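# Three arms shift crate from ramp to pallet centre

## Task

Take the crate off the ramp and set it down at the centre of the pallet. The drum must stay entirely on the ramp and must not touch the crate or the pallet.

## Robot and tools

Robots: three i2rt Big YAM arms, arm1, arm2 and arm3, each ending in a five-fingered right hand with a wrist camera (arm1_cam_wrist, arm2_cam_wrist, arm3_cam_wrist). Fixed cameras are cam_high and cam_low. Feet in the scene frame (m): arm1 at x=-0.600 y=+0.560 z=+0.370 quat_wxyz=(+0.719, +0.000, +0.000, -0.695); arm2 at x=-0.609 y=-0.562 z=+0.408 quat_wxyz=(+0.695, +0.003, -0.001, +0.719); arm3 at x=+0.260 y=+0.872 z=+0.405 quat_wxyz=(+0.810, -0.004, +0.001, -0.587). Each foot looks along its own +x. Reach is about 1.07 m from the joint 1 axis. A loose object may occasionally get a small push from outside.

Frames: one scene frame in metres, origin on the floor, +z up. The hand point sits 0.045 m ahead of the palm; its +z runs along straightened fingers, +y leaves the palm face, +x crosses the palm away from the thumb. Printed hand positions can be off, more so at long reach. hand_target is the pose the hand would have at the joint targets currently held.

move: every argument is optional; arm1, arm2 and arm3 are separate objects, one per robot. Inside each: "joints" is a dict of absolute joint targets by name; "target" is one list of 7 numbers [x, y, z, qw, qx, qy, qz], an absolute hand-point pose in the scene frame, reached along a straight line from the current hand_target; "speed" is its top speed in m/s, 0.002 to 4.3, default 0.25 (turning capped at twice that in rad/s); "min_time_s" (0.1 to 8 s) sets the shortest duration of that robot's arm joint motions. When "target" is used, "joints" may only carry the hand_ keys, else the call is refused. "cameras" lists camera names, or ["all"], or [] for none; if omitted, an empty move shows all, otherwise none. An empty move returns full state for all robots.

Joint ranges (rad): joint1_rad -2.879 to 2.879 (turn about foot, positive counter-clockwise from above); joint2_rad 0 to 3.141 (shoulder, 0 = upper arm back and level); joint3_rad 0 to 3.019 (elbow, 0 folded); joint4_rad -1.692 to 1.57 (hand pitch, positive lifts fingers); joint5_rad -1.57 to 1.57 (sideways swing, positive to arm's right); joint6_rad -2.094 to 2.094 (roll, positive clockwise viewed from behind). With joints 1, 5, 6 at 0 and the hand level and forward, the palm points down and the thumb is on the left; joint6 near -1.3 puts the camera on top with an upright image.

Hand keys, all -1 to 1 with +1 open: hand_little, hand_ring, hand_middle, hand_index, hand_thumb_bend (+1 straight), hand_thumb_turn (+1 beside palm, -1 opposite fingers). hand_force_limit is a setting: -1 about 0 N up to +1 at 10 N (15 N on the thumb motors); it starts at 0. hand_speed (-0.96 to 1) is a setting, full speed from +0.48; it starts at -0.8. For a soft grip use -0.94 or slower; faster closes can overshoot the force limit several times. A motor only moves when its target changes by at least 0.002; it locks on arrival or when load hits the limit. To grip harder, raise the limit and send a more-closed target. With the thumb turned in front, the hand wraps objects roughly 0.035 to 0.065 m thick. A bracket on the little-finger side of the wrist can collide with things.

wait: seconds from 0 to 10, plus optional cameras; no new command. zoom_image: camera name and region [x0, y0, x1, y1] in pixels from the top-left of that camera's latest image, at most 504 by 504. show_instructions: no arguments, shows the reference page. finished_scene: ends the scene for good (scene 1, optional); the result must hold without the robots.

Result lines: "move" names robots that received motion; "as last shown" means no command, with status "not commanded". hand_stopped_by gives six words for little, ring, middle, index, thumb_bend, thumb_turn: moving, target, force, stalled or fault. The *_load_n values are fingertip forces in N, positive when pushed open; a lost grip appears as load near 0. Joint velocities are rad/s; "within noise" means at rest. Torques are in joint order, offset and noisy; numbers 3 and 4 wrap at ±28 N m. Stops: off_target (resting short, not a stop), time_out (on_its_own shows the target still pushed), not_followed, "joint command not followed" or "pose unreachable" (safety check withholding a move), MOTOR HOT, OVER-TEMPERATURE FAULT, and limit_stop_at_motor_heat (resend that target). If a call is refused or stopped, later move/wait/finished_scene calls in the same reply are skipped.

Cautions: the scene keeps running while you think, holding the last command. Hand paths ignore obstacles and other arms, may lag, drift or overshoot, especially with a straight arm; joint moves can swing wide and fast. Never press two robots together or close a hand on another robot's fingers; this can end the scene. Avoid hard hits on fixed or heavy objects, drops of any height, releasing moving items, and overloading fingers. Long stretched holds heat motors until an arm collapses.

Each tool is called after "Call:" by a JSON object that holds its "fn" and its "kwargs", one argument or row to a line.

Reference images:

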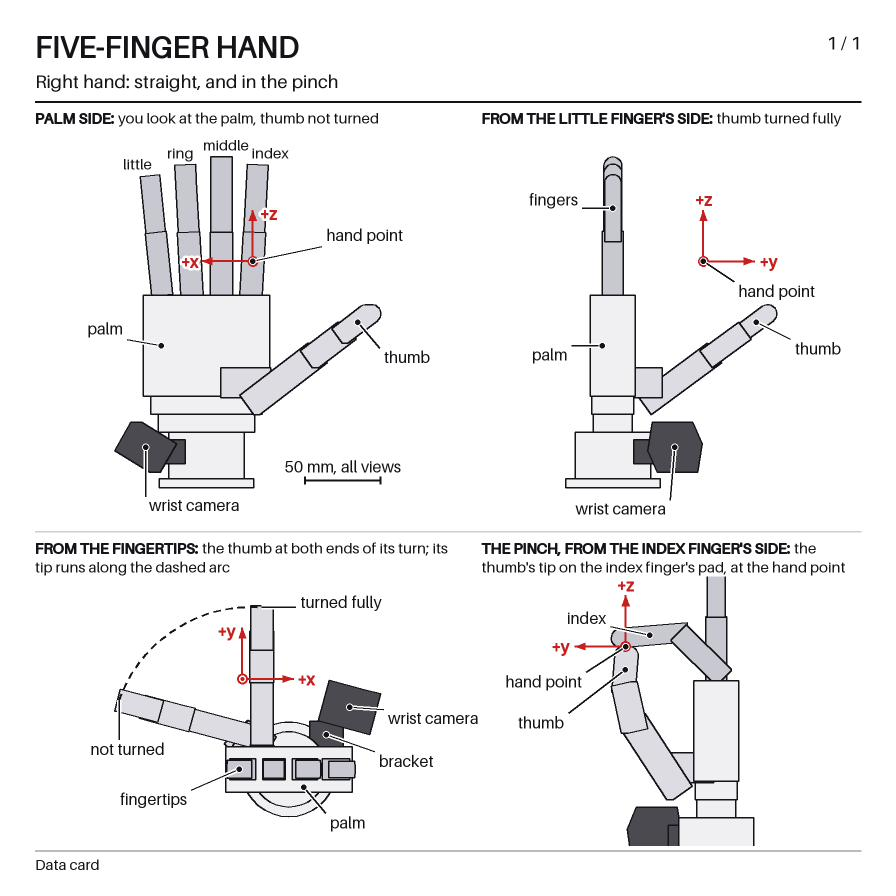

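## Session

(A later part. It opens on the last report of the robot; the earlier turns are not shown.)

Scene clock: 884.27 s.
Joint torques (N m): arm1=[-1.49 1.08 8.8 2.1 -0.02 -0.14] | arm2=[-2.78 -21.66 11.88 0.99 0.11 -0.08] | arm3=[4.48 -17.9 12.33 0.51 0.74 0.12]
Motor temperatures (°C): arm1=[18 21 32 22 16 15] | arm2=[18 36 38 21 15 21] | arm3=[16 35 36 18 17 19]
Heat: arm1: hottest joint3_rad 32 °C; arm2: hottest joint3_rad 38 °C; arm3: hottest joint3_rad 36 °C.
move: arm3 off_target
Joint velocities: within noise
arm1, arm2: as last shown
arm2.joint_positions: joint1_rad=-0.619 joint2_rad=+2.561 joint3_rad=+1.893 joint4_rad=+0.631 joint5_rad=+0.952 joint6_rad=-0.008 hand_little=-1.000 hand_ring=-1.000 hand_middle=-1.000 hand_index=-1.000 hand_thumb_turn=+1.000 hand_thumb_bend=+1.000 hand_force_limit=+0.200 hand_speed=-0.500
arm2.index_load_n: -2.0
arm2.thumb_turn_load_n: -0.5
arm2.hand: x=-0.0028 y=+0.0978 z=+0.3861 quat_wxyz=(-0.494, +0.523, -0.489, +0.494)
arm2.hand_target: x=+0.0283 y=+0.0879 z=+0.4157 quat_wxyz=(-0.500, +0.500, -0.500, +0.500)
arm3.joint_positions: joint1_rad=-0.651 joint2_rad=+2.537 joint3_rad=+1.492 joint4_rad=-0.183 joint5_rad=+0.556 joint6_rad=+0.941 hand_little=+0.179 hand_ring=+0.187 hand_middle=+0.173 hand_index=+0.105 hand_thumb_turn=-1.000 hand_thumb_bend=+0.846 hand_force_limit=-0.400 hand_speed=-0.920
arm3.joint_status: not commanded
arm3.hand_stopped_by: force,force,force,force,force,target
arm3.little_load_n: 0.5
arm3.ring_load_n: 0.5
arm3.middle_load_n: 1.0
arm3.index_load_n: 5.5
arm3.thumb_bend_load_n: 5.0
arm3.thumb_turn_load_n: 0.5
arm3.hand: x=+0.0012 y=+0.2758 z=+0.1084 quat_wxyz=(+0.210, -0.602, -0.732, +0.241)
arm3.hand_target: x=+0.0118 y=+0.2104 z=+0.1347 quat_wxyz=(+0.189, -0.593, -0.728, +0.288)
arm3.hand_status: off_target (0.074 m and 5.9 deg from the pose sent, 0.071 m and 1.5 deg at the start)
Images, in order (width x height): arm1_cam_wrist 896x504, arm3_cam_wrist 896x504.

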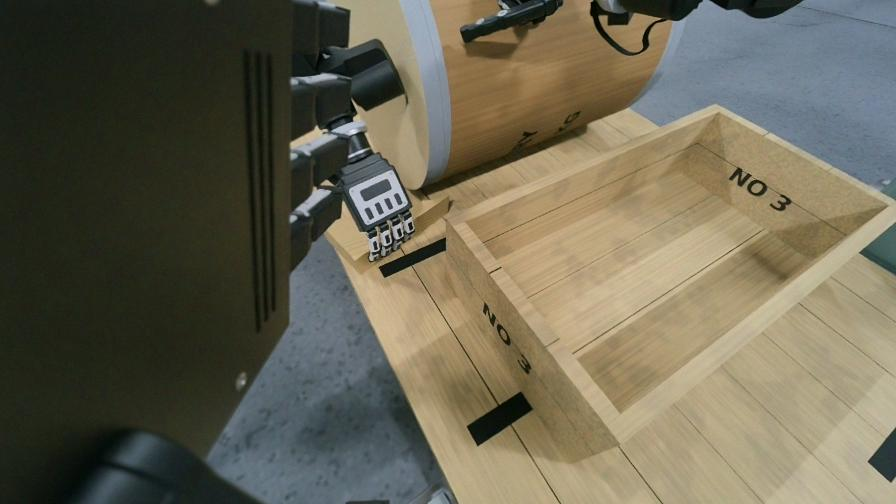

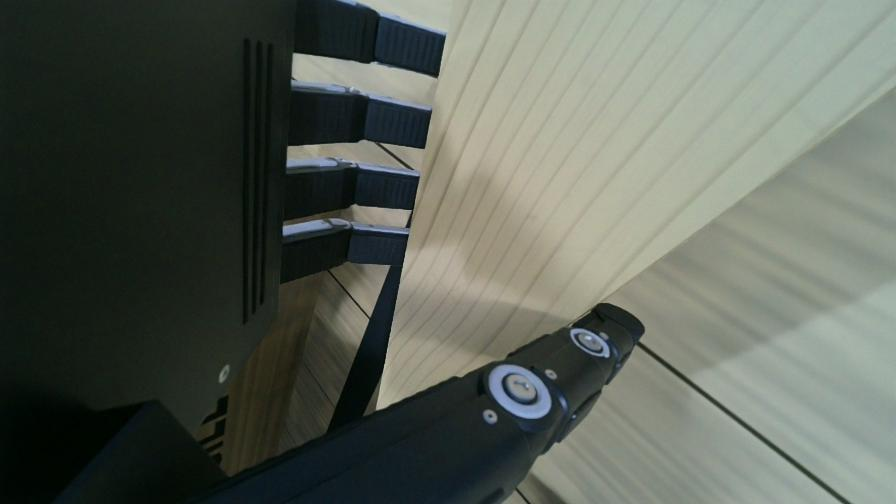

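Call:
{"fn": "move", "kwargs": {
  "arm3": {"target": [0.01, 0.255, 0.124, 0.1905, -0.5933, -0.7274, 0.2877], "speed": 0.08}
}}

Call:
{"fn": "move", "kwargs": {
  "arm3": {"target": [0.01, 0.255, 0.117, 0.1905, -0.5933, -0.7274, 0.2877], "speed": 0.05},
  "cameras": ["arm1_cam_wrist", "cam_high"]
}}

Call:
{"fn": "zoom_image", "kwargs": {
  "camera": "arm1_cam_wrist",
  "region": [310, 80, 560, 330]
}}

Scene clock: 895.10 s.
Joint torques (N m): arm1=[-1.73 0.91 8.79 2.15 -0.03 -0.15] | arm2=[-2.37 -21.77 11.47 0.95 0.2 -0.08] | arm3=[2.14 -19.96 3.97 1.5 0.41 -0.01]
Motor temperatures (°C): arm1=[18 21 33 22 16 15] | arm2=[18 41 39 21 15 21] | arm3=[16 35 39 18 17 19]
Heat: arm1: hottest joint3_rad 33 °C; arm2: hottest joint2_rad 41 °C; arm3: hottest joint3_rad 39 °C.
move: arm3 off_target
Joint velocities: within noise
arm1, arm2: as last shown
arm2.joint_positions: joint1_rad=-0.624 joint2_rad=+2.561 joint3_rad=+1.899 joint4_rad=+0.631 joint5_rad=+0.949 joint6_rad=-0.008 hand_little=-1.000 hand_ring=-1.000 hand_middle=-1.000 hand_index=-1.000 hand_thumb_turn=+1.000 hand_thumb_bend=+1.000 hand_force_limit=+0.200 hand_speed=-0.500
arm2.index_load_n: -1.0
arm2.thumb_turn_load_n: 0.0
arm2.hand: x=+0.0011 y=+0.0970 z=+0.3890 quat_wxyz=(-0.496, +0.520, -0.490, +0.494)
arm2.hand_target: x=+0.0282 y=+0.0878 z=+0.4155 quat_wxyz=(-0.500, +0.500, -0.500, +0.500)
arm3.joint_positions: joint1_rad=-0.646 joint2_rad=+2.532 joint3_rad=+1.451 joint4_rad=-0.077 joint5_rad=+0.556 joint6_rad=+0.930 hand_little=+0.180 hand_ring=+0.187 hand_middle=+0.173 hand_index=+0.105 hand_thumb_turn=-1.000 hand_thumb_bend=+0.846 hand_force_limit=-0.400 hand_speed=-0.920
arm3.joint_status: not commanded
arm3.hand_stopped_by: force,force,force,force,force,target
arm3.little_load_n: 1.0
arm3.ring_load_n: 0.0
arm3.middle_load_n: 1.5
arm3.index_load_n: 5.0
arm3.thumb_bend_load_n: 5.0
arm3.thumb_turn_load_n: 1.0
arm3.hand: x=+0.0029 y=+0.2699 z=+0.1096 quat_wxyz=(+0.199, -0.599, -0.726, +0.272)
arm3.hand_target: x=+0.0100 y=+0.2552 z=+0.1238 quat_wxyz=(+0.191, -0.593, -0.727, +0.288)
arm3.hand_status: off_target (0.022 m and 2.2 deg from the pose sent, 0.028 m and 5.9 deg at the start)
pictures: none

Scene clock: 896.07 s.
Joint torques (N m): arm1=[-1.67 0.97 8.85 2.14 -0.02 -0.13] | arm2=[-2.49 -21.77 11.44 0.96 0.19 -0.07] | arm3=[2.14 -18.84 4.48 1.63 0.41 -0.01]
Motor temperatures (°C): arm1=[18 21 33 22 16 15] | arm2=[18 41 39 21 15 21] | arm3=[16 35 38 18 17 19]
Heat: arm1: hottest joint3_rad 33 °C; arm2: hottest joint2_rad 41 °C; arm3: hottest joint3_rad 38 °C.
move: arm3 off_target
Joint velocities: within noise
arm1, arm2: as last shown
arm3.joint_positions: joint1_rad=-0.646 joint2_rad=+2.532 joint3_rad=+1.451 joint4_rad=-0.074 joint5_rad=+0.556 joint6_rad=+0.928 hand_little=+0.180 hand_ring=+0.187 hand_middle=+0.173 hand_index=+0.105 hand_thumb_turn=-1.000 hand_thumb_bend=+0.846 hand_force_limit=-0.400 hand_speed=-0.920
arm3.joint_status: not commanded
arm3.hand_stopped_by: force,force,force,force,force,target
arm3.little_load_n: 0.5
arm3.ring_load_n: 0.5
arm3.middle_load_n: 1.5
arm3.index_load_n: 5.0
arm3.thumb_bend_load_n: 5.0
arm3.thumb_turn_load_n: 1.0
arm3.hand: x=+0.0027 y=+0.2691 z=+0.1099 quat_wxyz=(+0.199, -0.599, -0.726, +0.273)
arm3.hand_target: x=+0.0101 y=+0.2552 z=+0.1171 quat_wxyz=(+0.190, -0.593, -0.727, +0.288)
arm3.hand_status: off_target (0.017 m and 2.0 deg from the pose sent, 0.018 m and 2.2 deg at the start)
Images, in order (width x height): arm1_cam_wrist 896x504, cam_high 896x504.

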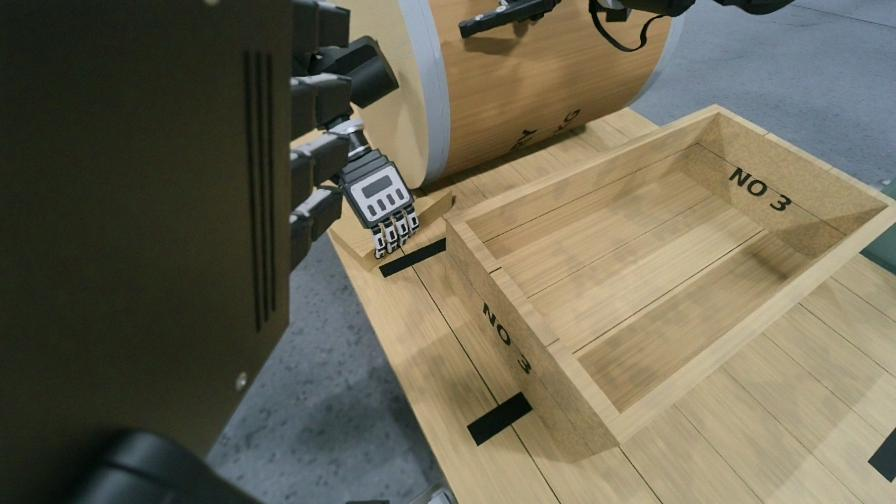

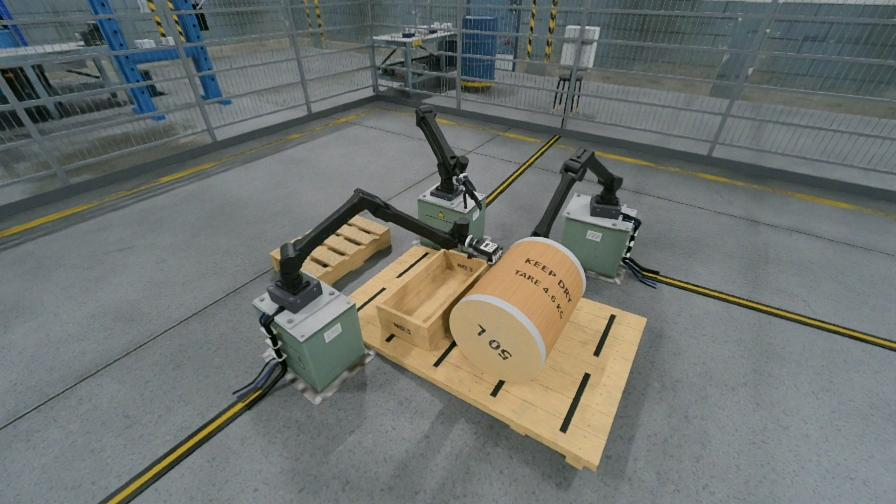

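Scaled by 2.016 from the camera's image (finer frame: 1280x720).

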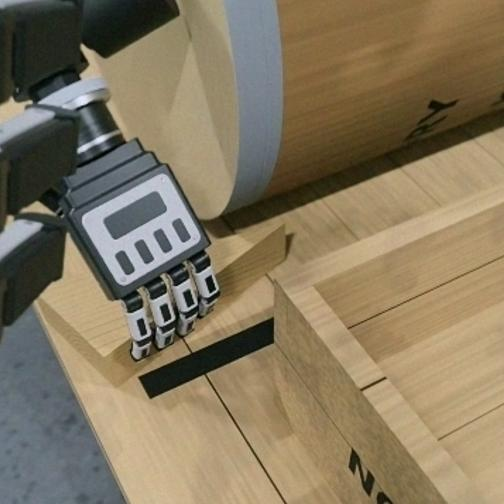

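Call:
{"fn": "move", "kwargs": {
  "arm3": {"joints": {"hand_speed": -0.85, "hand_thumb_bend": 1, "hand_index": 0.5, "hand_middle": 0.5, "hand_ring": 0.5, "hand_little": 0.5}},
  "cameras": ["arm3_cam_wrist", "arm1_cam_wrist"]
}}

Call:
{"fn": "zoom_image", "kwargs": {
  "camera": "arm1_cam_wrist",
  "region": [310, 80, 560, 330]
}}

Scene clock: 901.60 s.
Joint torques (N m): arm1=[-1.85 1.08 8.76 2.04 -0.03 -0.14] | arm2=[-2.43 -21.71 11.43 0.96 0.19 -0.08] | arm3=[1.96 -18.9 4.49 1.4 0.53 -0.01]
Motor temperatures (°C): arm1=[18 21 33 22 16 15] | arm2=[18 43 39 21 15 21] | arm3=[16 35 37 18 17 19]
Heat: arm1: hottest joint3_rad 33 °C; arm2: hottest joint2_rad 43 °C; arm3: hottest joint3_rad 37 °C.
move: arm3 done
Joint velocities: within noise
arm1, arm2: as last shown
arm1.middle_load_n: 0.5
arm2.thumb_bend_load_n: -0.5
arm3.joint_positions: joint1_rad=-0.644 joint2_rad=+2.532 joint3_rad=+1.451 joint4_rad=-0.068 joint5_rad=+0.553 joint6_rad=+0.928 hand_little=+0.500 hand_ring=+0.500 hand_middle=+0.500 hand_index=+0.500 hand_thumb_turn=-1.000 hand_thumb_bend=+1.000 hand_force_limit=-0.400 hand_speed=-0.850
arm3.joint_status: all done
arm3.hand_stopped_by: target,target,target,target,target,target
arm3.little_load_n: 0.0
arm3.ring_load_n: 0.0
arm3.middle_load_n: 0.0
arm3.index_load_n: 0.0
arm3.thumb_bend_load_n: 0.0
arm3.thumb_turn_load_n: 0.0
arm3.hand: x=+0.0039 y=+0.2671 z=+0.1103 quat_wxyz=(+0.196, -0.598, -0.726, +0.276)
arm3.hand_target: x=+0.0102 y=+0.2552 z=+0.1171 quat_wxyz=(+0.190, -0.593, -0.727, +0.288)
arm3.hand_status: not commanded
pictures: arm1_cam_wrist, arm3_cam_wrist
Images, in order (width x height): arm1_cam_wrist 896x504, arm3_cam_wrist 896x504.

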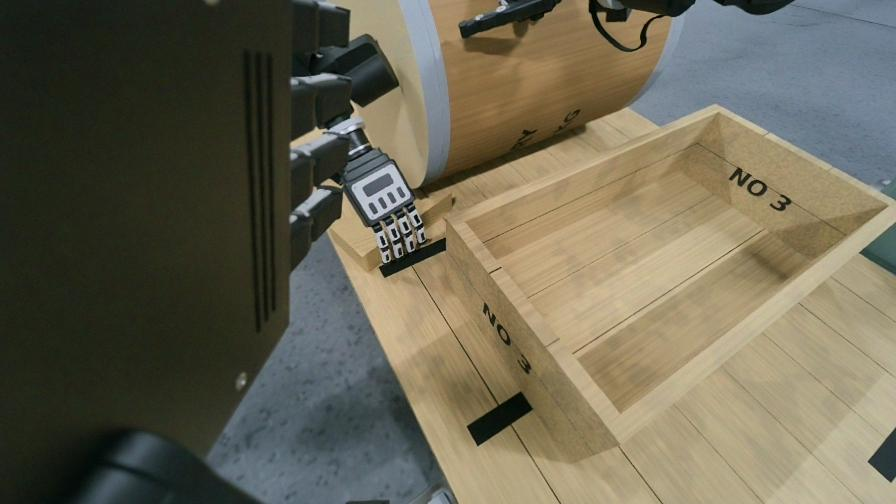

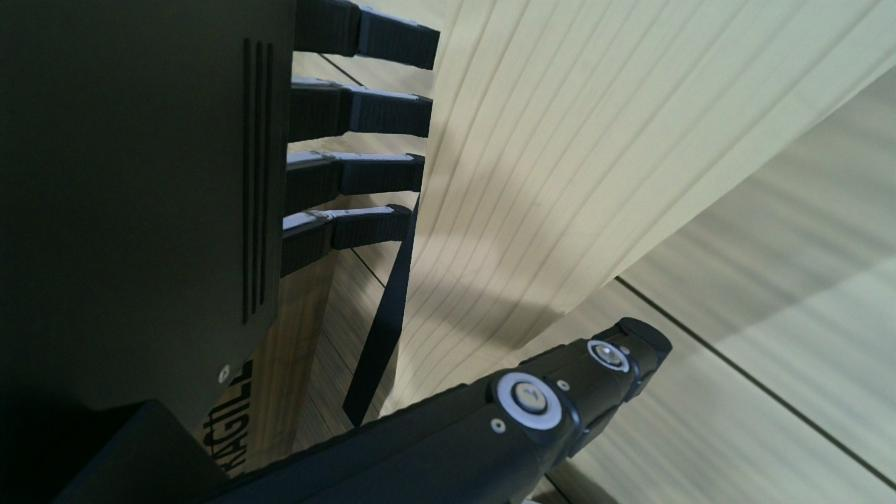

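Scaled by 2.016 from the camera's image (finer frame: 1280x720).

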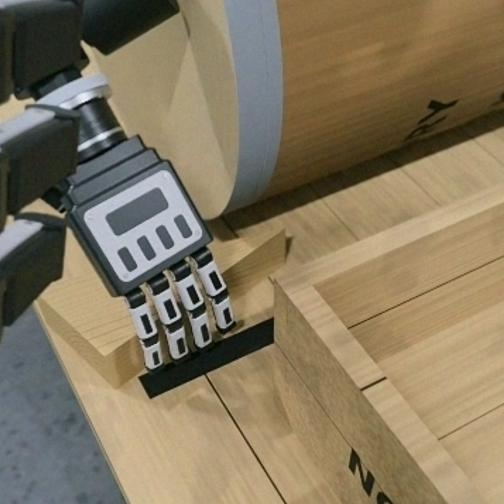

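Call:
{"fn": "move", "kwargs": {
  "arm3": {"target": [0.01, 0.27, 0.25, 0.1905, -0.5933, -0.7274, 0.2877], "speed": 0.12},
  "cameras": ["arm3_cam_wrist", "arm1_cam_wrist"]
}}

Call:
{"fn": "zoom_image", "kwargs": {
  "camera": "arm1_cam_wrist",
  "region": [310, 80, 560, 330]
}}

Scene clock: 953.03 s.
Joint torques (N m): arm1=[-1.79 1.44 8.8 2.09 -0.02 -0.14] | arm2=[-2.37 -21.83 11.41 0.96 0.19 -0.07] | arm3=[1.14 -17.44 5.01 0.46 0.46 -0.08]
Motor temperatures (°C): arm1=[18 21 34 22 16 15] | arm2=[18 49 40 21 15 21] | arm3=[16 37 29 18 17 19]
Heat: arm1: hottest joint3_rad 34 °C; arm2: hottest joint2_rad 49 °C; arm3: hottest joint2_rad 37 °C.
move: arm3 done
Joint velocities: within noise
arm1, arm2: as last shown
arm1.middle_load_n: 0.0
arm2.thumb_bend_load_n: 0.0
arm3.joint_positions: joint1_rad=-0.644 joint2_rad=+2.221 joint3_rad=+1.316 joint4_rad=-0.205 joint5_rad=+0.551 joint6_rad=+0.926 hand_little=+0.500 hand_ring=+0.500 hand_middle=+0.500 hand_index=+0.500 hand_thumb_turn=-1.000 hand_thumb_bend=+1.000 hand_force_limit=-0.400 hand_speed=-0.850
arm3.joint_status: not commanded
arm3.hand_stopped_by: target,target,target,target,target,target
arm3.little_load_n: 0.0
arm3.ring_load_n: 0.0
arm3.middle_load_n: 0.0
arm3.index_load_n: 0.0
arm3.thumb_bend_load_n: 0.0
arm3.thumb_turn_load_n: 0.0
arm3.hand: x=+0.0053 y=+0.2676 z=+0.2504 quat_wxyz=(+0.189, -0.599, -0.721, +0.293)
arm3.hand_target: x=+0.0100 y=+0.2700 z=+0.2500 quat_wxyz=(+0.190, -0.593, -0.727, +0.288)
arm3.hand_status: done (0.005 m and 1.2 deg from the pose sent, 0.140 m and 1.7 deg at the start)
pictures: arm1_cam_wrist, arm3_cam_wrist
Images, in order (width x height): arm1_cam_wrist 896x504, arm3_cam_wrist 896x504.

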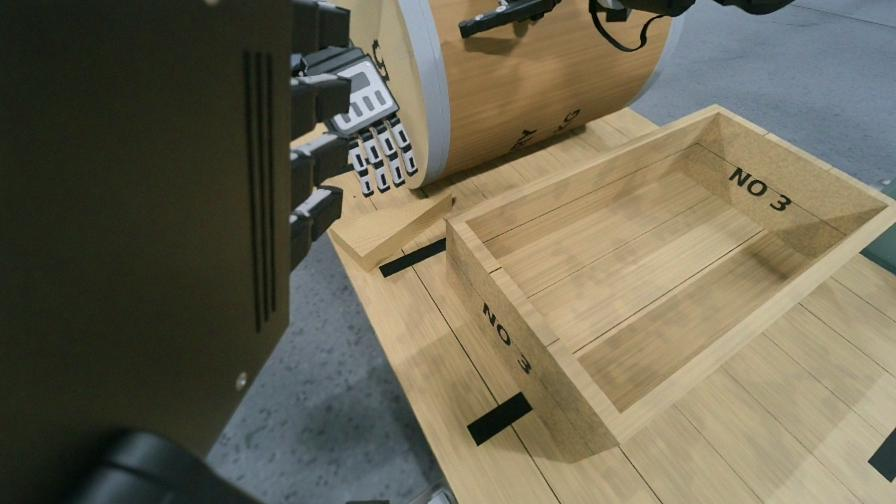

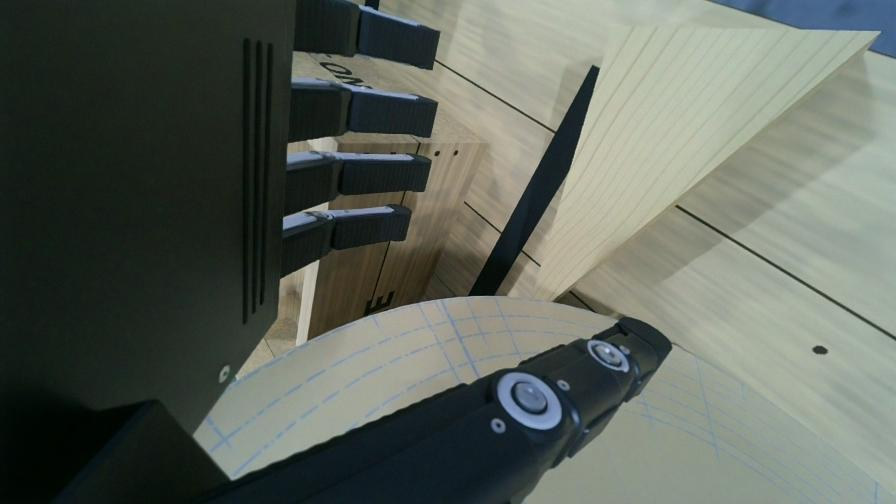

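Scaled by 2.016 from the camera's image (finer frame: 1280x720).

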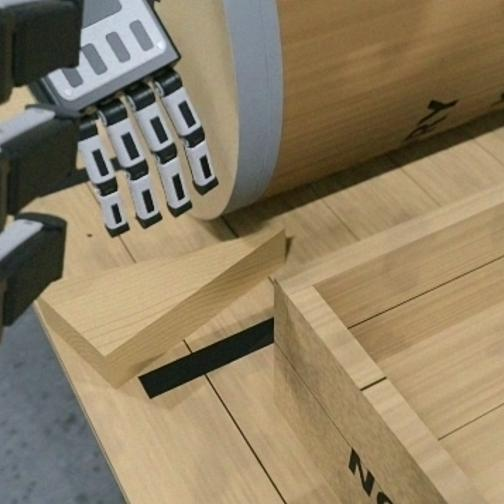

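Call:
{"fn": "move", "kwargs": {
  "arm3": {"target": [0.01, 0.52, 0.25, 0, 0, 0.887, -0.4617], "speed": 0.25, "joints": {"hand_speed": -0.3, "hand_force_limit": 0.2, "hand_thumb_turn": 1, "hand_index": 1, "hand_middle": 1, "hand_ring": -1, "hand_little": -1}}
}}

Call:
{"fn": "move", "kwargs": {
  "arm3": {"target": [0.01, 0.515, 0.11, 0, 0, 0.887, -0.4617], "speed": 0.2},
  "cameras": ["arm3_cam_wrist", "arm1_cam_wrist"]
}}

Scene clock: 980.67 s.
Joint torques (N m): arm1=[-2.02 1.32 8.81 1.96 -0.02 -0.14] | arm2=[-2.37 -21.77 11.43 0.98 0.2 -0.07] | arm3=[-0.21 -12.16 2.37 0.81 -0.54 -0.1]
Motor temperatures (°C): arm1=[18 21 35 22 16 15] | arm2=[18 50 40 21 15 21] | arm3=[16 33 28 18 17 19]
Heat: arm1: hottest joint3_rad 35 °C; arm2: hottest joint2_rad 50 °C; arm3: hottest joint2_rad 33 °C.
move: arm3 done
Joint velocities: within noise
arm1.joint_positions: joint1_rad=+1.143 joint2_rad=+0.652 joint3_rad=+0.043 joint4_rad=+0.231 joint5_rad=+0.090 joint6_rad=-1.270 hand_little=+1.000 hand_ring=+1.000 hand_middle=+1.000 hand_index=+1.000 hand_thumb_turn=+1.000 hand_thumb_bend=+1.000 hand_force_limit=+0.000 hand_speed=-0.800
arm1.joint_status: not commanded
arm1.hand_stopped_by: target,target,target,target,target,target
arm1.little_load_n: 0.0
arm1.ring_load_n: 0.0
arm1.middle_load_n: 0.0
arm1.index_load_n: 0.0
arm1.thumb_bend_load_n: 0.0
arm1.thumb_turn_load_n: 0.0
arm1.hand: x=-0.3461 y=+0.3834 z=+0.4243 quat_wxyz=(+0.062, +0.769, -0.305, +0.558)
arm1.hand_target: x=-0.3390 y=+0.3766 z=+0.4386 quat_wxyz=(+0.068, +0.759, -0.302, +0.572)
arm1.hand_status: not commanded
arm2: as last shown
arm3.joint_positions: joint1_rad=-1.190 joint2_rad=+2.061 joint3_rad=+0.620 joint4_rad=+0.589 joint5_rad=-0.686 joint6_rad=-0.602 hand_little=-1.000 hand_ring=-1.000 hand_middle=+1.000 hand_index=+1.000 hand_thumb_turn=+1.000 hand_thumb_bend=+1.000 hand_force_limit=+0.200 hand_speed=-0.300
arm3.joint_status: all done
arm3.hand_stopped_by: target,target,target,target,target,target
arm3.little_load_n: 0.0
arm3.ring_load_n: 0.0
arm3.middle_load_n: 0.0
arm3.index_load_n: 0.0
arm3.thumb_bend_load_n: 0.0
arm3.thumb_turn_load_n: 0.0
arm3.hand: x=+0.0180 y=+0.5190 z=+0.2459 quat_wxyz=(-0.007, +0.000, -0.888, +0.460)
arm3.hand_target: x=+0.0100 y=+0.5199 z=+0.2500 quat_wxyz=(+0.000, +0.000, -0.887, +0.462)
arm3.hand_status: done (0.009 m and 0.8 deg from the pose sent, 0.252 m and 78.5 deg at the start)
pictures: none

Scene clock: 982.23 s.
Joint torques (N m): arm1=[-1.79 1.2 8.75 2.04 0 -0.15] | arm2=[-2.43 -21.71 11.43 0.96 0.2 -0.07] | arm3=[0.67 -12.28 0.42 1.89 -0.36 0.05]
Motor temperatures (°C): arm1=[18 21 35 22 16 15] | arm2=[18 50 40 21 15 21] | arm3=[16 33 28 18 17 19]
Heat: arm1: hottest joint3_rad 35 °C; arm2: hottest joint2_rad 50 °C; arm3: hottest joint2_rad 33 °C.
move: arm3 done
Joint velocities: within noise
arm1: as last shown
arm2.joint_positions: joint1_rad=-0.624 joint2_rad=+2.561 joint3_rad=+1.899 joint4_rad=+0.631 joint5_rad=+0.949 joint6_rad=-0.008 hand_little=-1.000 hand_ring=-1.000 hand_middle=-1.000 hand_index=-1.000 hand_thumb_turn=+1.000 hand_thumb_bend=+1.000 hand_force_limit=+0.200 hand_speed=-0.500
arm2.joint_status: not commanded
arm2.hand_stopped_by: target,target,target,target,target,target
arm2.little_load_n: 0.0
arm2.ring_load_n: 0.0
arm2.middle_load_n: 0.0
arm2.index_load_n: -1.0
arm2.thumb_bend_load_n: 0.0
arm2.thumb_turn_load_n: 0.0
arm2.hand: x=+0.0011 y=+0.0970 z=+0.3890 quat_wxyz=(-0.496, +0.520, -0.490, +0.494)
arm2.hand_target: x=+0.0282 y=+0.0878 z=+0.4155 quat_wxyz=(-0.500, +0.500, -0.500, +0.500)
arm2.hand_status: not commanded
arm3.joint_positions: joint1_rad=-1.190 joint2_rad=+2.511 joint3_rad=+0.799 joint4_rad=+0.863 joint5_rad=-0.683 joint6_rad=-0.604 hand_little=-1.000 hand_ring=-1.000 hand_middle=+1.000 hand_index=+1.000 hand_thumb_turn=+1.000 hand_thumb_bend=+1.000 hand_force_limit=+0.200 hand_speed=-0.300
arm3.joint_status: not commanded
arm3.hand_stopped_by: target,target,target,target,target,target
arm3.little_load_n: 0.0
arm3.ring_load_n: 0.5
arm3.middle_load_n: 0.0
arm3.index_load_n: 0.0
arm3.thumb_bend_load_n: 0.0
arm3.thumb_turn_load_n: 0.0
arm3.hand: x=+0.0123 y=+0.5151 z=+0.1128 quat_wxyz=(-0.004, +0.001, -0.888, +0.460)
arm3.hand_target: x=+0.0101 y=+0.5150 z=+0.1101 quat_wxyz=(+0.000, +0.000, -0.887, +0.462)
arm3.hand_status: done (0.004 m and 0.5 deg from the pose sent, 0.136 m and 0.8 deg at the start)
pictures: arm1_cam_wrist, arm3_cam_wrist
Images, in order (width x height): arm1_cam_wrist 896x504, arm3_cam_wrist 896x504.

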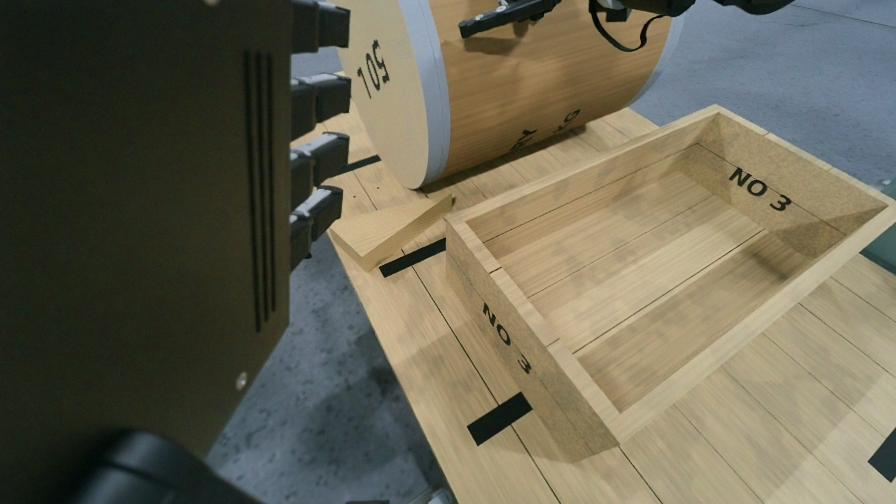

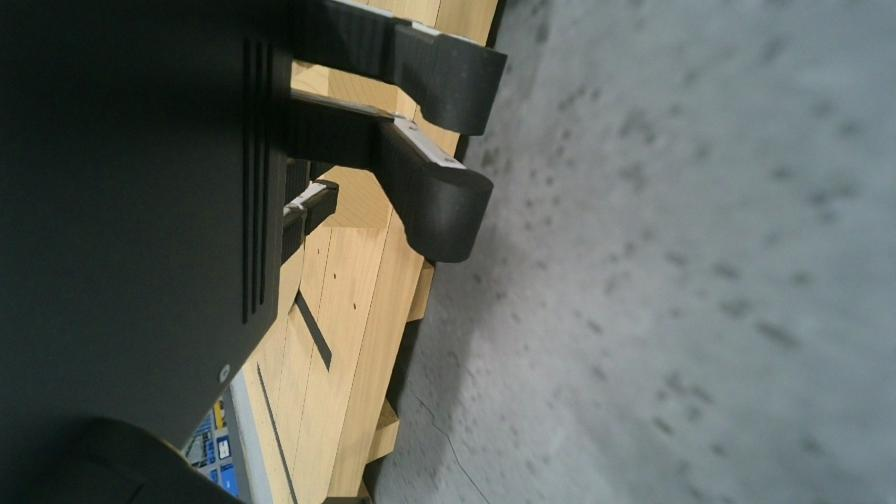

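Call:
{"fn": "move", "kwargs": {
  "arm3": {"target": [0.006, 0.515, 0.086, 0, 0, 0.887, -0.4617], "speed": 0.1}
}}

Call:
{"fn": "move", "kwargs": {
  "arm3": {"target": [0.004, 0.40, 0.086, 0, 0, 0.887, -0.4617], "speed": 0.1},
  "cameras": ["arm3_cam_wrist", "arm1_cam_wrist"]
}}

Call:
{"fn": "zoom_image", "kwargs": {
  "camera": "arm1_cam_wrist",
  "region": [310, 80, 560, 330]
}}

Scene clock: 990.40 s.
Joint torques (N m): arm1=[-1.79 1.26 8.77 2.06 -0.01 -0.14] | arm2=[-2.49 -21.77 11.44 0.96 0.2 -0.07] | arm3=[0.09 -12.34 0.29 1.87 -0.53 -0.03]
Motor temperatures (°C): arm1=[18 21 35 22 16 15] | arm2=[18 51 40 21 15 21] | arm3=[16 32 27 18 17 19]
Heat: arm1: hottest joint3_rad 35 °C; arm2: hottest joint2_rad 51 °C; arm3: hottest joint2_rad 32 °C.
move: arm3 done
Joint velocities: within noise
arm1, arm2: as last shown
arm3.joint_positions: joint1_rad=-1.190 joint2_rad=+2.578 joint3_rad=+0.850 joint4_rad=+0.879 joint5_rad=-0.684 joint6_rad=-0.604 hand_little=-1.000 hand_ring=-1.000 hand_middle=+1.000 hand_index=+1.000 hand_thumb_turn=+1.000 hand_thumb_bend=+1.000 hand_force_limit=+0.200 hand_speed=-0.300
arm3.joint_status: not commanded
arm3.hand_stopped_by: target,target,target,target,target,target
arm3.little_load_n: 0.0
arm3.ring_load_n: 0.0
arm3.middle_load_n: 0.0
arm3.index_load_n: 0.0
arm3.thumb_bend_load_n: 0.0
arm3.thumb_turn_load_n: 0.0
arm3.hand: x=+0.0094 y=+0.5125 z=+0.0899 quat_wxyz=(-0.005, +0.000, -0.888, +0.459)
arm3.hand_target: x=+0.0062 y=+0.5151 z=+0.0860 quat_wxyz=(+0.000, +0.000, -0.887, +0.462)
arm3.hand_status: done (0.006 m and 0.6 deg from the pose sent, 0.027 m and 0.5 deg at the start)
pictures: none

Scene clock: 992.30 s.
Joint torques (N m): arm1=[-1.96 1.67 8.87 2.06 -0.02 -0.13] | arm2=[-2.49 -21.71 11.43 0.98 0.2 -0.08] | arm3=[1.96 -14.15 2.71 1.02 -0.31 0.13]
Motor temperatures (°C): arm1=[18 21 35 22 16 15] | arm2=[18 51 40 21 15 21] | arm3=[16 32 27 18 17 19]
Heat: arm1: hottest joint3_rad 35 °C; arm2: hottest joint2_rad 51 °C; arm3: hottest joint2_rad 32 °C.
move: arm3 off_target
Joint velocities: within noise
arm1, arm2: as last shown
arm3.joint_positions: joint1_rad=-1.018 joint2_rad=+2.578 joint3_rad=+1.043 joint4_rad=+0.799 joint5_rad=-0.548 joint6_rad=-0.451 hand_little=-1.000 hand_ring=-1.000 hand_middle=+1.000 hand_index=+1.000 hand_thumb_turn=+1.000 hand_thumb_bend=+1.000 hand_force_limit=+0.200 hand_speed=-0.300
arm3.joint_status: not commanded
arm3.hand_stopped_by: target,target,target,target,target,target
arm3.little_load_n: 0.0
arm3.ring_load_n: 0.0
arm3.middle_load_n: 0.0
arm3.index_load_n: -1.0
arm3.thumb_bend_load_n: 0.0
arm3.thumb_turn_load_n: 0.0
arm3.hand: x=-0.0027 y=+0.4047 z=+0.0926 quat_wxyz=(+0.008, +0.001, -0.886, +0.464)
arm3.hand_target: x=+0.0041 y=+0.4002 z=+0.0861 quat_wxyz=(+0.000, +0.000, -0.887, +0.462)
arm3.hand_status: off_target (0.011 m and 1.0 deg from the pose sent, 0.113 m and 0.6 deg at the start)
pictures: arm1_cam_wrist, arm3_cam_wrist
Images, in order (width x height): arm1_cam_wrist 896x504, arm3_cam_wrist 896x504.

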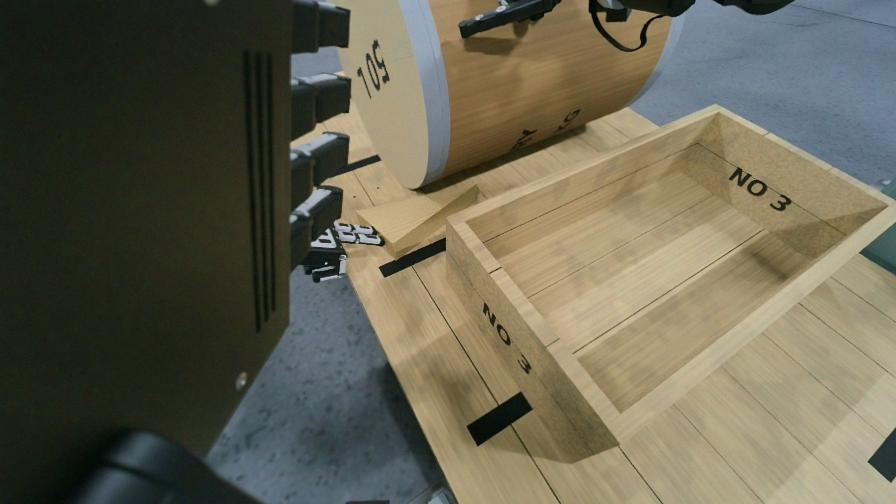

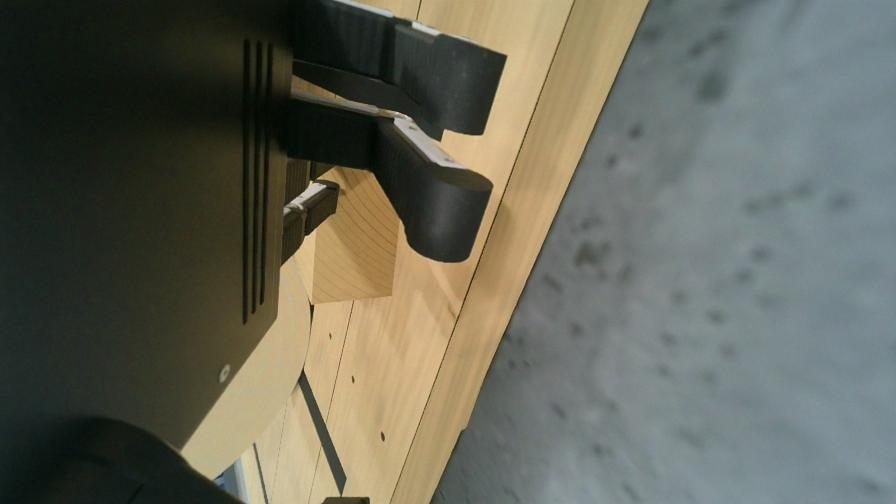

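Scaled by 2.016 from the camera's image (finer frame: 1280x720).

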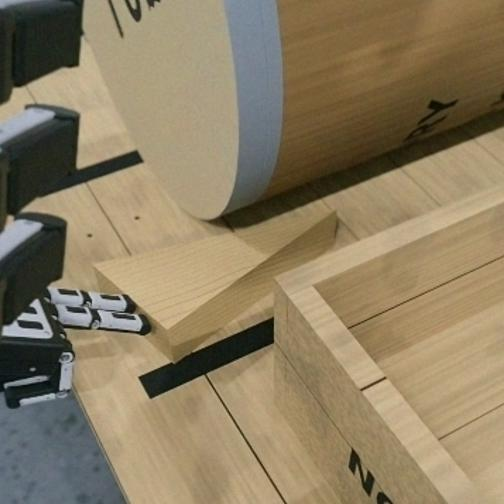

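Call:
{"fn": "move", "kwargs": {
  "arm3": {"target": [0.022, 0.335, 0.086, 0, 0, 0.887, -0.4617], "speed": 0.1},
  "cameras": ["arm3_cam_wrist", "arm1_cam_wrist"]
}}

Call:
{"fn": "zoom_image", "kwargs": {
  "camera": "arm1_cam_wrist",
  "region": [310, 80, 560, 330]
}}

Scene clock: 1000.27 s.
Joint torques (N m): arm1=[-1.61 1.26 8.77 2.09 -0.02 -0.14] | arm2=[-2.49 -21.77 11.44 1.01 0.19 -0.08] | arm3=[2.32 -14.86 3.92 1.05 -0.24 0.13]
Motor temperatures (°C): arm1=[18 21 35 22 16 15] | arm2=[18 51 40 21 15 20] | arm3=[16 32 26 18 17 19]
Heat: arm1: hottest joint3_rad 35 °C; arm2: hottest joint2_rad 51 °C; arm3: hottest joint2_rad 32 °C.
move: arm3 off_target
Joint velocities: within noise
arm1, arm2: as last shown
arm3.joint_positions: joint1_rad=-0.909 joint2_rad=+2.590 joint3_rad=+1.152 joint4_rad=+0.742 joint5_rad=-0.463 joint6_rad=-0.365 hand_little=-1.000 hand_ring=-1.000 hand_middle=+1.000 hand_index=+1.000 hand_thumb_turn=+1.000 hand_thumb_bend=+1.000 hand_force_limit=+0.200 hand_speed=-0.300
arm3.joint_status: not commanded
arm3.hand_stopped_by: target,target,target,target,target,target
arm3.little_load_n: 0.0
arm3.ring_load_n: 0.0
arm3.middle_load_n: 0.0
arm3.index_load_n: -0.5
arm3.thumb_bend_load_n: 0.0
arm3.thumb_turn_load_n: 0.0
arm3.hand: x=+0.0129 y=+0.3418 z=+0.0941 quat_wxyz=(+0.009, -0.002, -0.886, +0.464)
arm3.hand_target: x=+0.0221 y=+0.3353 z=+0.0864 quat_wxyz=(+0.000, +0.000, -0.887, +0.462)
arm3.hand_status: off_target (0.014 m and 1.1 deg from the pose sent, 0.074 m and 1.0 deg at the start)
pictures: arm1_cam_wrist, arm3_cam_wrist
Images, in order (width x height): arm1_cam_wrist 896x504, arm3_cam_wrist 896x504.

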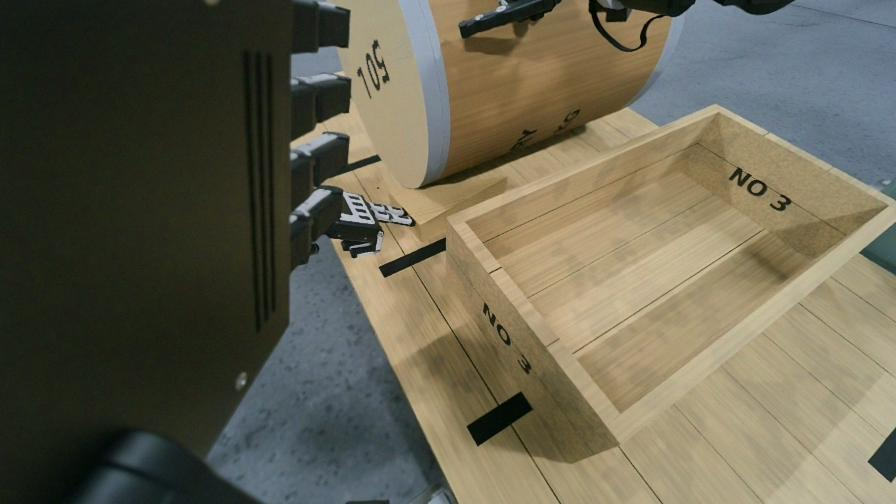

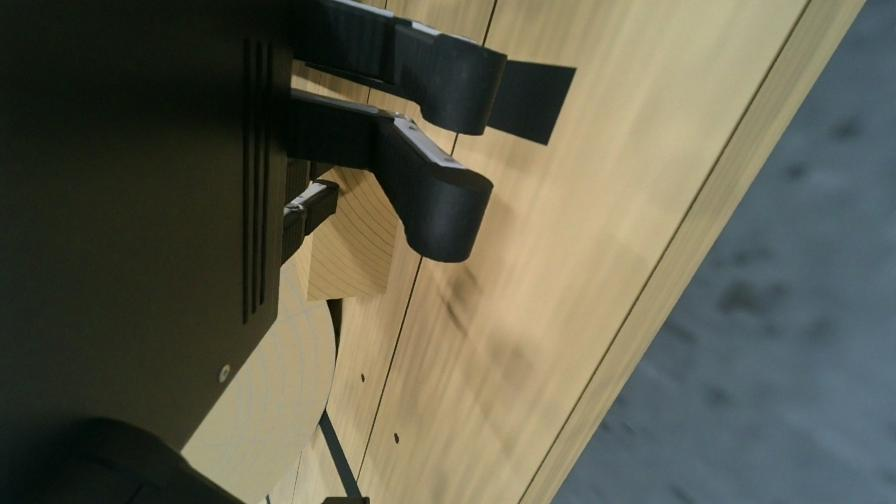

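Scaled by 2.016 from the camera's image (finer frame: 1280x720).

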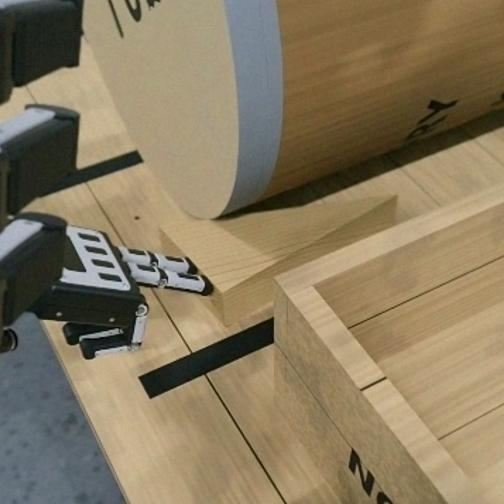

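Call:
{"fn": "move", "kwargs": {
  "arm3": {"target": [0.02, 0.275, 0.086, 0, 0, 0.887, -0.4617], "speed": 0.1},
  "cameras": ["arm3_cam_wrist", "arm1_cam_wrist"]
}}

Call:
{"fn": "zoom_image", "kwargs": {
  "camera": "arm1_cam_wrist",
  "region": [310, 80, 560, 330]
}}

Scene clock: 1009.27 s.
Joint torques (N m): arm1=[-2.08 1.44 8.85 2.07 -0.02 -0.15] | arm2=[-2.43 -21.71 11.41 0.98 0.19 -0.08] | arm3=[3.25 -16.09 5.2 1.05 -0.47 0.15]
Motor temperatures (°C): arm1=[18 21 35 22 16 15] | arm2=[18 51 40 21 15 20] | arm3=[16 31 26 18 16 19]
Heat: arm1: hottest joint3_rad 35 °C; arm2: hottest joint2_rad 51 °C; arm3: hottest joint2_rad 31 °C.
move: arm3 off_target
Joint velocities: within noise
arm1, arm2: as last shown
arm3.joint_positions: joint1_rad=-0.865 joint2_rad=+2.617 joint3_rad=+1.301 joint4_rad=+0.633 joint5_rad=-0.414 joint6_rad=-0.325 hand_little=-1.000 hand_ring=-1.000 hand_middle=+1.000 hand_index=+1.000 hand_thumb_turn=+1.000 hand_thumb_bend=+1.000 hand_force_limit=+0.200 hand_speed=-0.300
arm3.joint_status: not commanded
arm3.hand_stopped_by: target,target,target,target,target,target
arm3.little_load_n: 0.0
arm3.ring_load_n: 0.5
arm3.middle_load_n: 0.0
arm3.index_load_n: -1.0
arm3.thumb_bend_load_n: 0.0
arm3.thumb_turn_load_n: 0.0
arm3.hand: x=+0.0028 y=+0.2879 z=+0.0936 quat_wxyz=(+0.013, -0.009, -0.887, +0.462)
arm3.hand_target: x=+0.0202 y=+0.2760 z=+0.0866 quat_wxyz=(+0.000, +0.000, -0.887, +0.462)
arm3.hand_status: off_target (0.023 m and 1.8 deg from the pose sent, 0.068 m and 1.1 deg at the start)
pictures: arm1_cam_wrist, arm3_cam_wrist
Images, in order (width x height): arm1_cam_wrist 896x504, arm3_cam_wrist 896x504.

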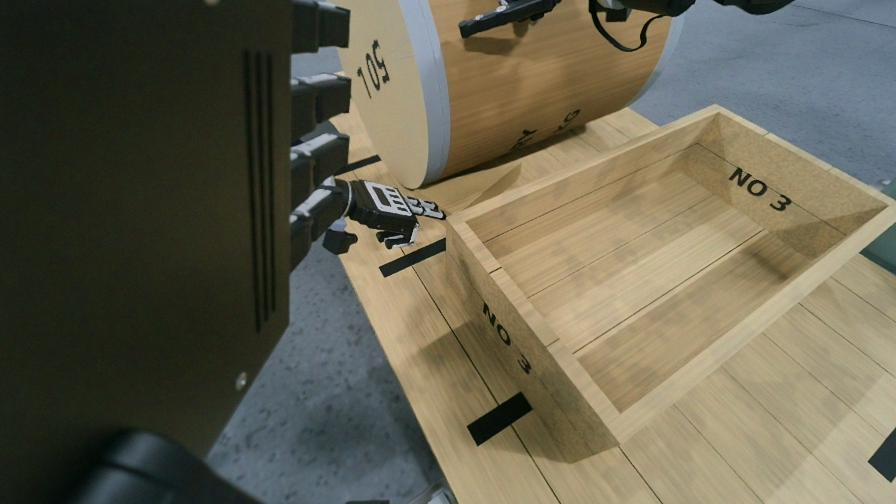

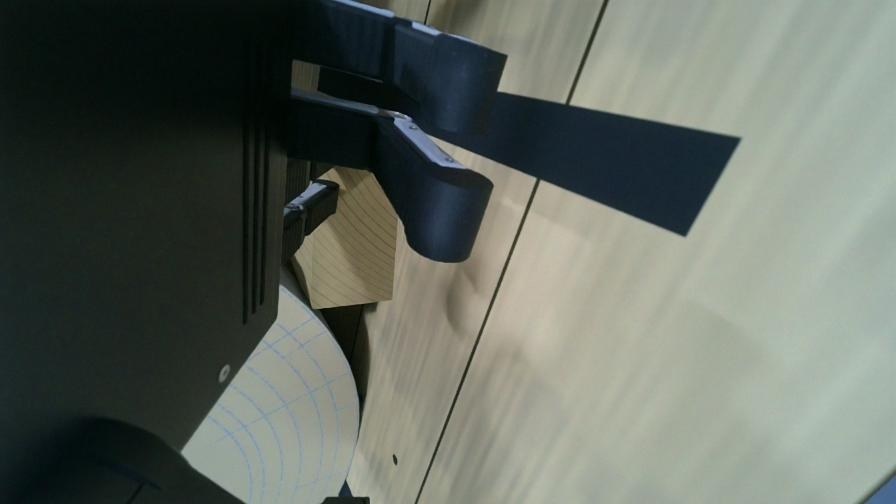

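Scaled by 2.016 from the camera's image (finer frame: 1280x720).

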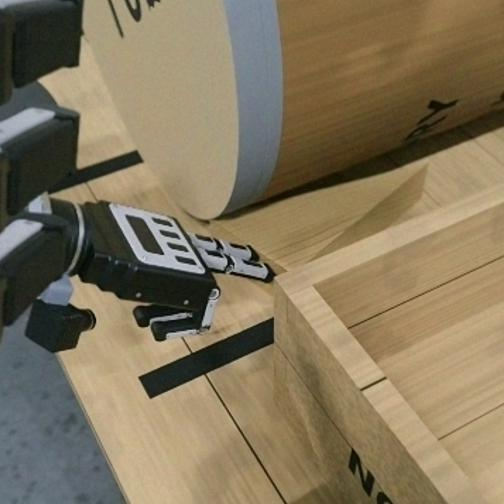

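Call:
{"fn": "move", "kwargs": {
  "arm2": {"target": [0.062, 0.085, 0.432, 0.5, -0.5, 0.5, -0.5], "speed": 0.06},
  "arm3": {"target": [0.015, 0.295, 0.086, 0, 0, 0.887, -0.4617], "speed": 0.1},
  "cameras": ["arm3_cam_wrist", "arm1_cam_wrist", "cam_low"]
}}

Call:
{"fn": "zoom_image", "kwargs": {
  "camera": "arm1_cam_wrist",
  "region": [310, 80, 560, 330]
}}

Scene clock: 1019.90 s.
Joint torques (N m): arm1=[-1.85 1.03 8.76 2.07 -0.01 -0.15] | arm2=[-2.08 -21.01 11.93 1.02 0.13 -0.06] | arm3=[1.14 -16.56 2.7 2.18 -0.31 -0.03]
Motor temperatures (°C): arm1=[18 21 35 22 16 15] | arm2=[18 51 41 21 15 20] | arm3=[16 31 26 18 17 19]
Heat: arm1: hottest joint3_rad 35 °C; arm2: hottest joint2_rad 51 °C; arm3: hottest joint2_rad 31 °C.
move: arm2 off_target; arm3 done
Joint velocities: within noise
arm1: as last shown
arm2.joint_positions: joint1_rad=-0.667 joint2_rad=+2.559 joint3_rad=+1.977 joint4_rad=+0.566 joint5_rad=+0.913 joint6_rad=-0.008 hand_little=-1.000 hand_ring=-1.000 hand_middle=-1.000 hand_index=-1.000 hand_thumb_turn=+1.000 hand_thumb_bend=+1.000 hand_force_limit=+0.200 hand_speed=-0.500
arm2.joint_status: not commanded
arm2.hand_stopped_by: target,target,target,target,target,target
arm2.little_load_n: 0.0
arm2.ring_load_n: 0.0
arm2.middle_load_n: 0.0
arm2.index_load_n: -1.0
arm2.thumb_bend_load_n: 0.0
arm2.thumb_turn_load_n: 0.0
arm2.hand: x=+0.0390 y=+0.0915 z=+0.4175 quat_wxyz=(-0.499, +0.513, -0.493, +0.495)
arm2.hand_target: x=+0.0608 y=+0.0835 z=+0.4324 quat_wxyz=(-0.500, +0.500, -0.500, +0.500)
arm2.hand_status: off_target (0.028 m and 1.8 deg from the pose sent, 0.075 m and 2.8 deg at the start)
arm3.joint_positions: joint1_rad=-0.865 joint2_rad=+2.617 joint3_rad=+1.292 joint4_rad=+0.633 joint5_rad=-0.439 joint6_rad=-0.325 hand_little=-1.000 hand_ring=-1.000 hand_middle=+1.000 hand_index=+1.000 hand_thumb_turn=+1.000 hand_thumb_bend=+1.000 hand_force_limit=+0.200 hand_speed=-0.300
arm3.joint_status: not commanded
arm3.hand_stopped_by: target,target,target,target,target,target
arm3.little_load_n: 0.0
arm3.ring_load_n: 0.0
arm3.middle_load_n: -0.5
arm3.index_load_n: 0.0
arm3.thumb_bend_load_n: 0.0
arm3.thumb_turn_load_n: -0.5
arm3.hand: x=+0.0101 y=+0.2918 z=+0.0926 quat_wxyz=(+0.000, -0.005, -0.887, +0.462)
arm3.hand_target: x=+0.0149 y=+0.2950 z=+0.0862 quat_wxyz=(+0.000, +0.000, -0.887, +0.462)
arm3.hand_status: done (0.009 m and 0.6 deg from the pose sent, 0.016 m and 1.8 deg at the start)
pictures: arm1_cam_wrist, arm3_cam_wrist, cam_low
Images, in order (width x height): arm1_cam_wrist 896x504, arm3_cam_wrist 896x504, cam_low 896x504.

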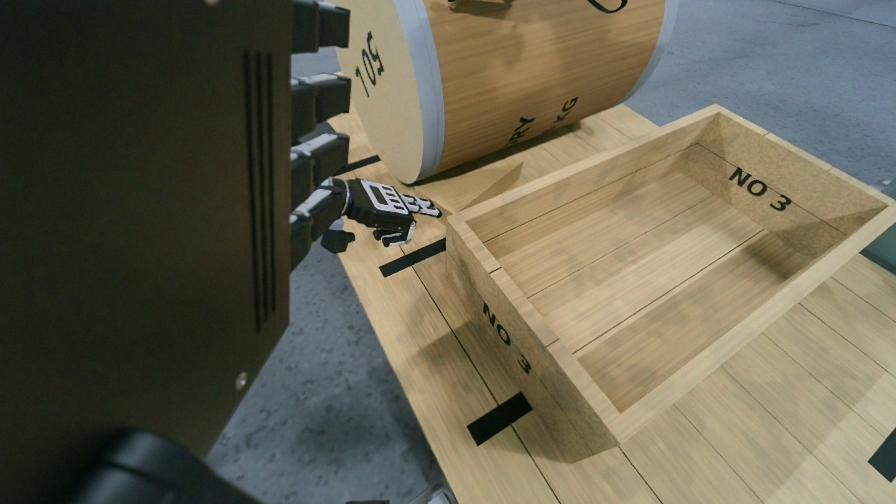

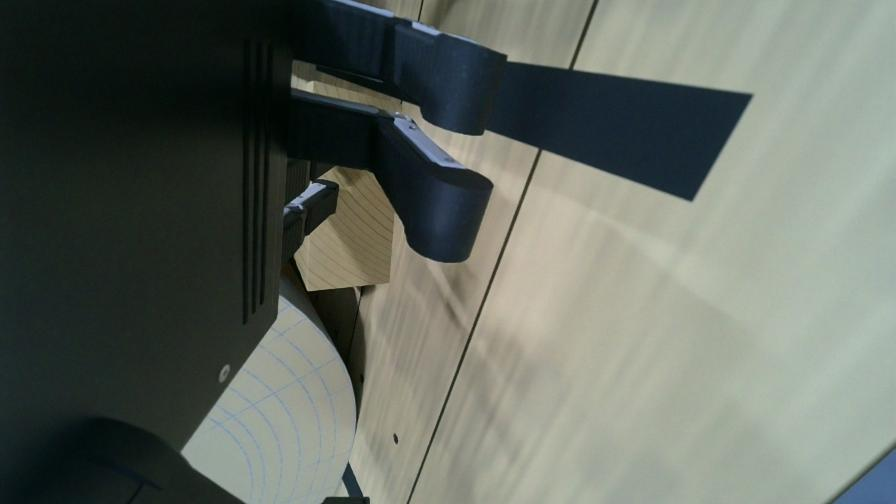

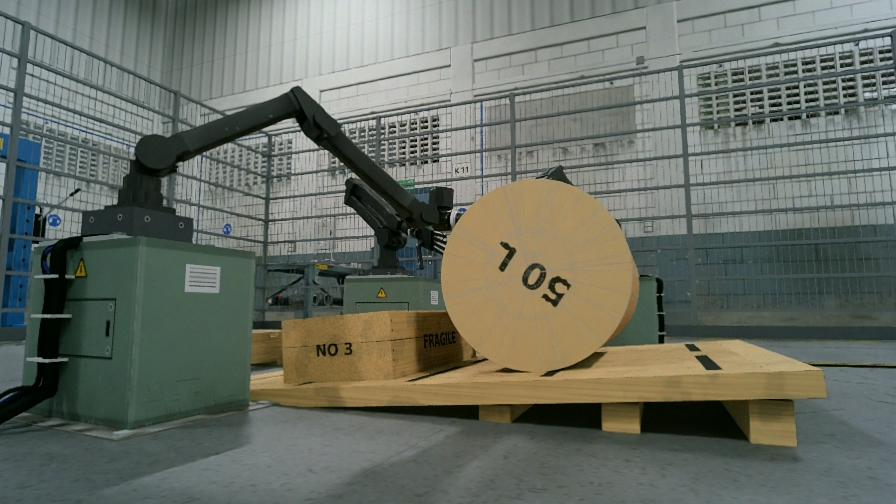

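Scaled by 2.016 from the camera's image (finer frame: 1280x720).

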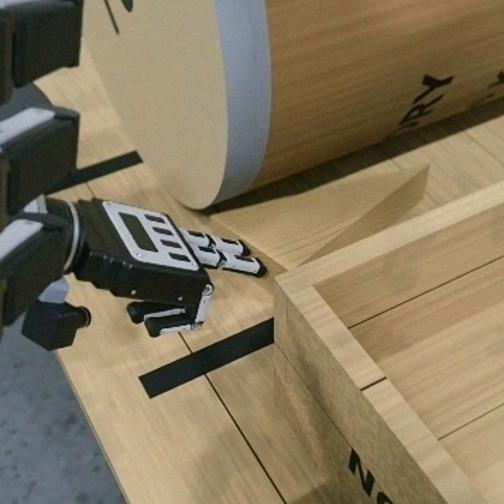

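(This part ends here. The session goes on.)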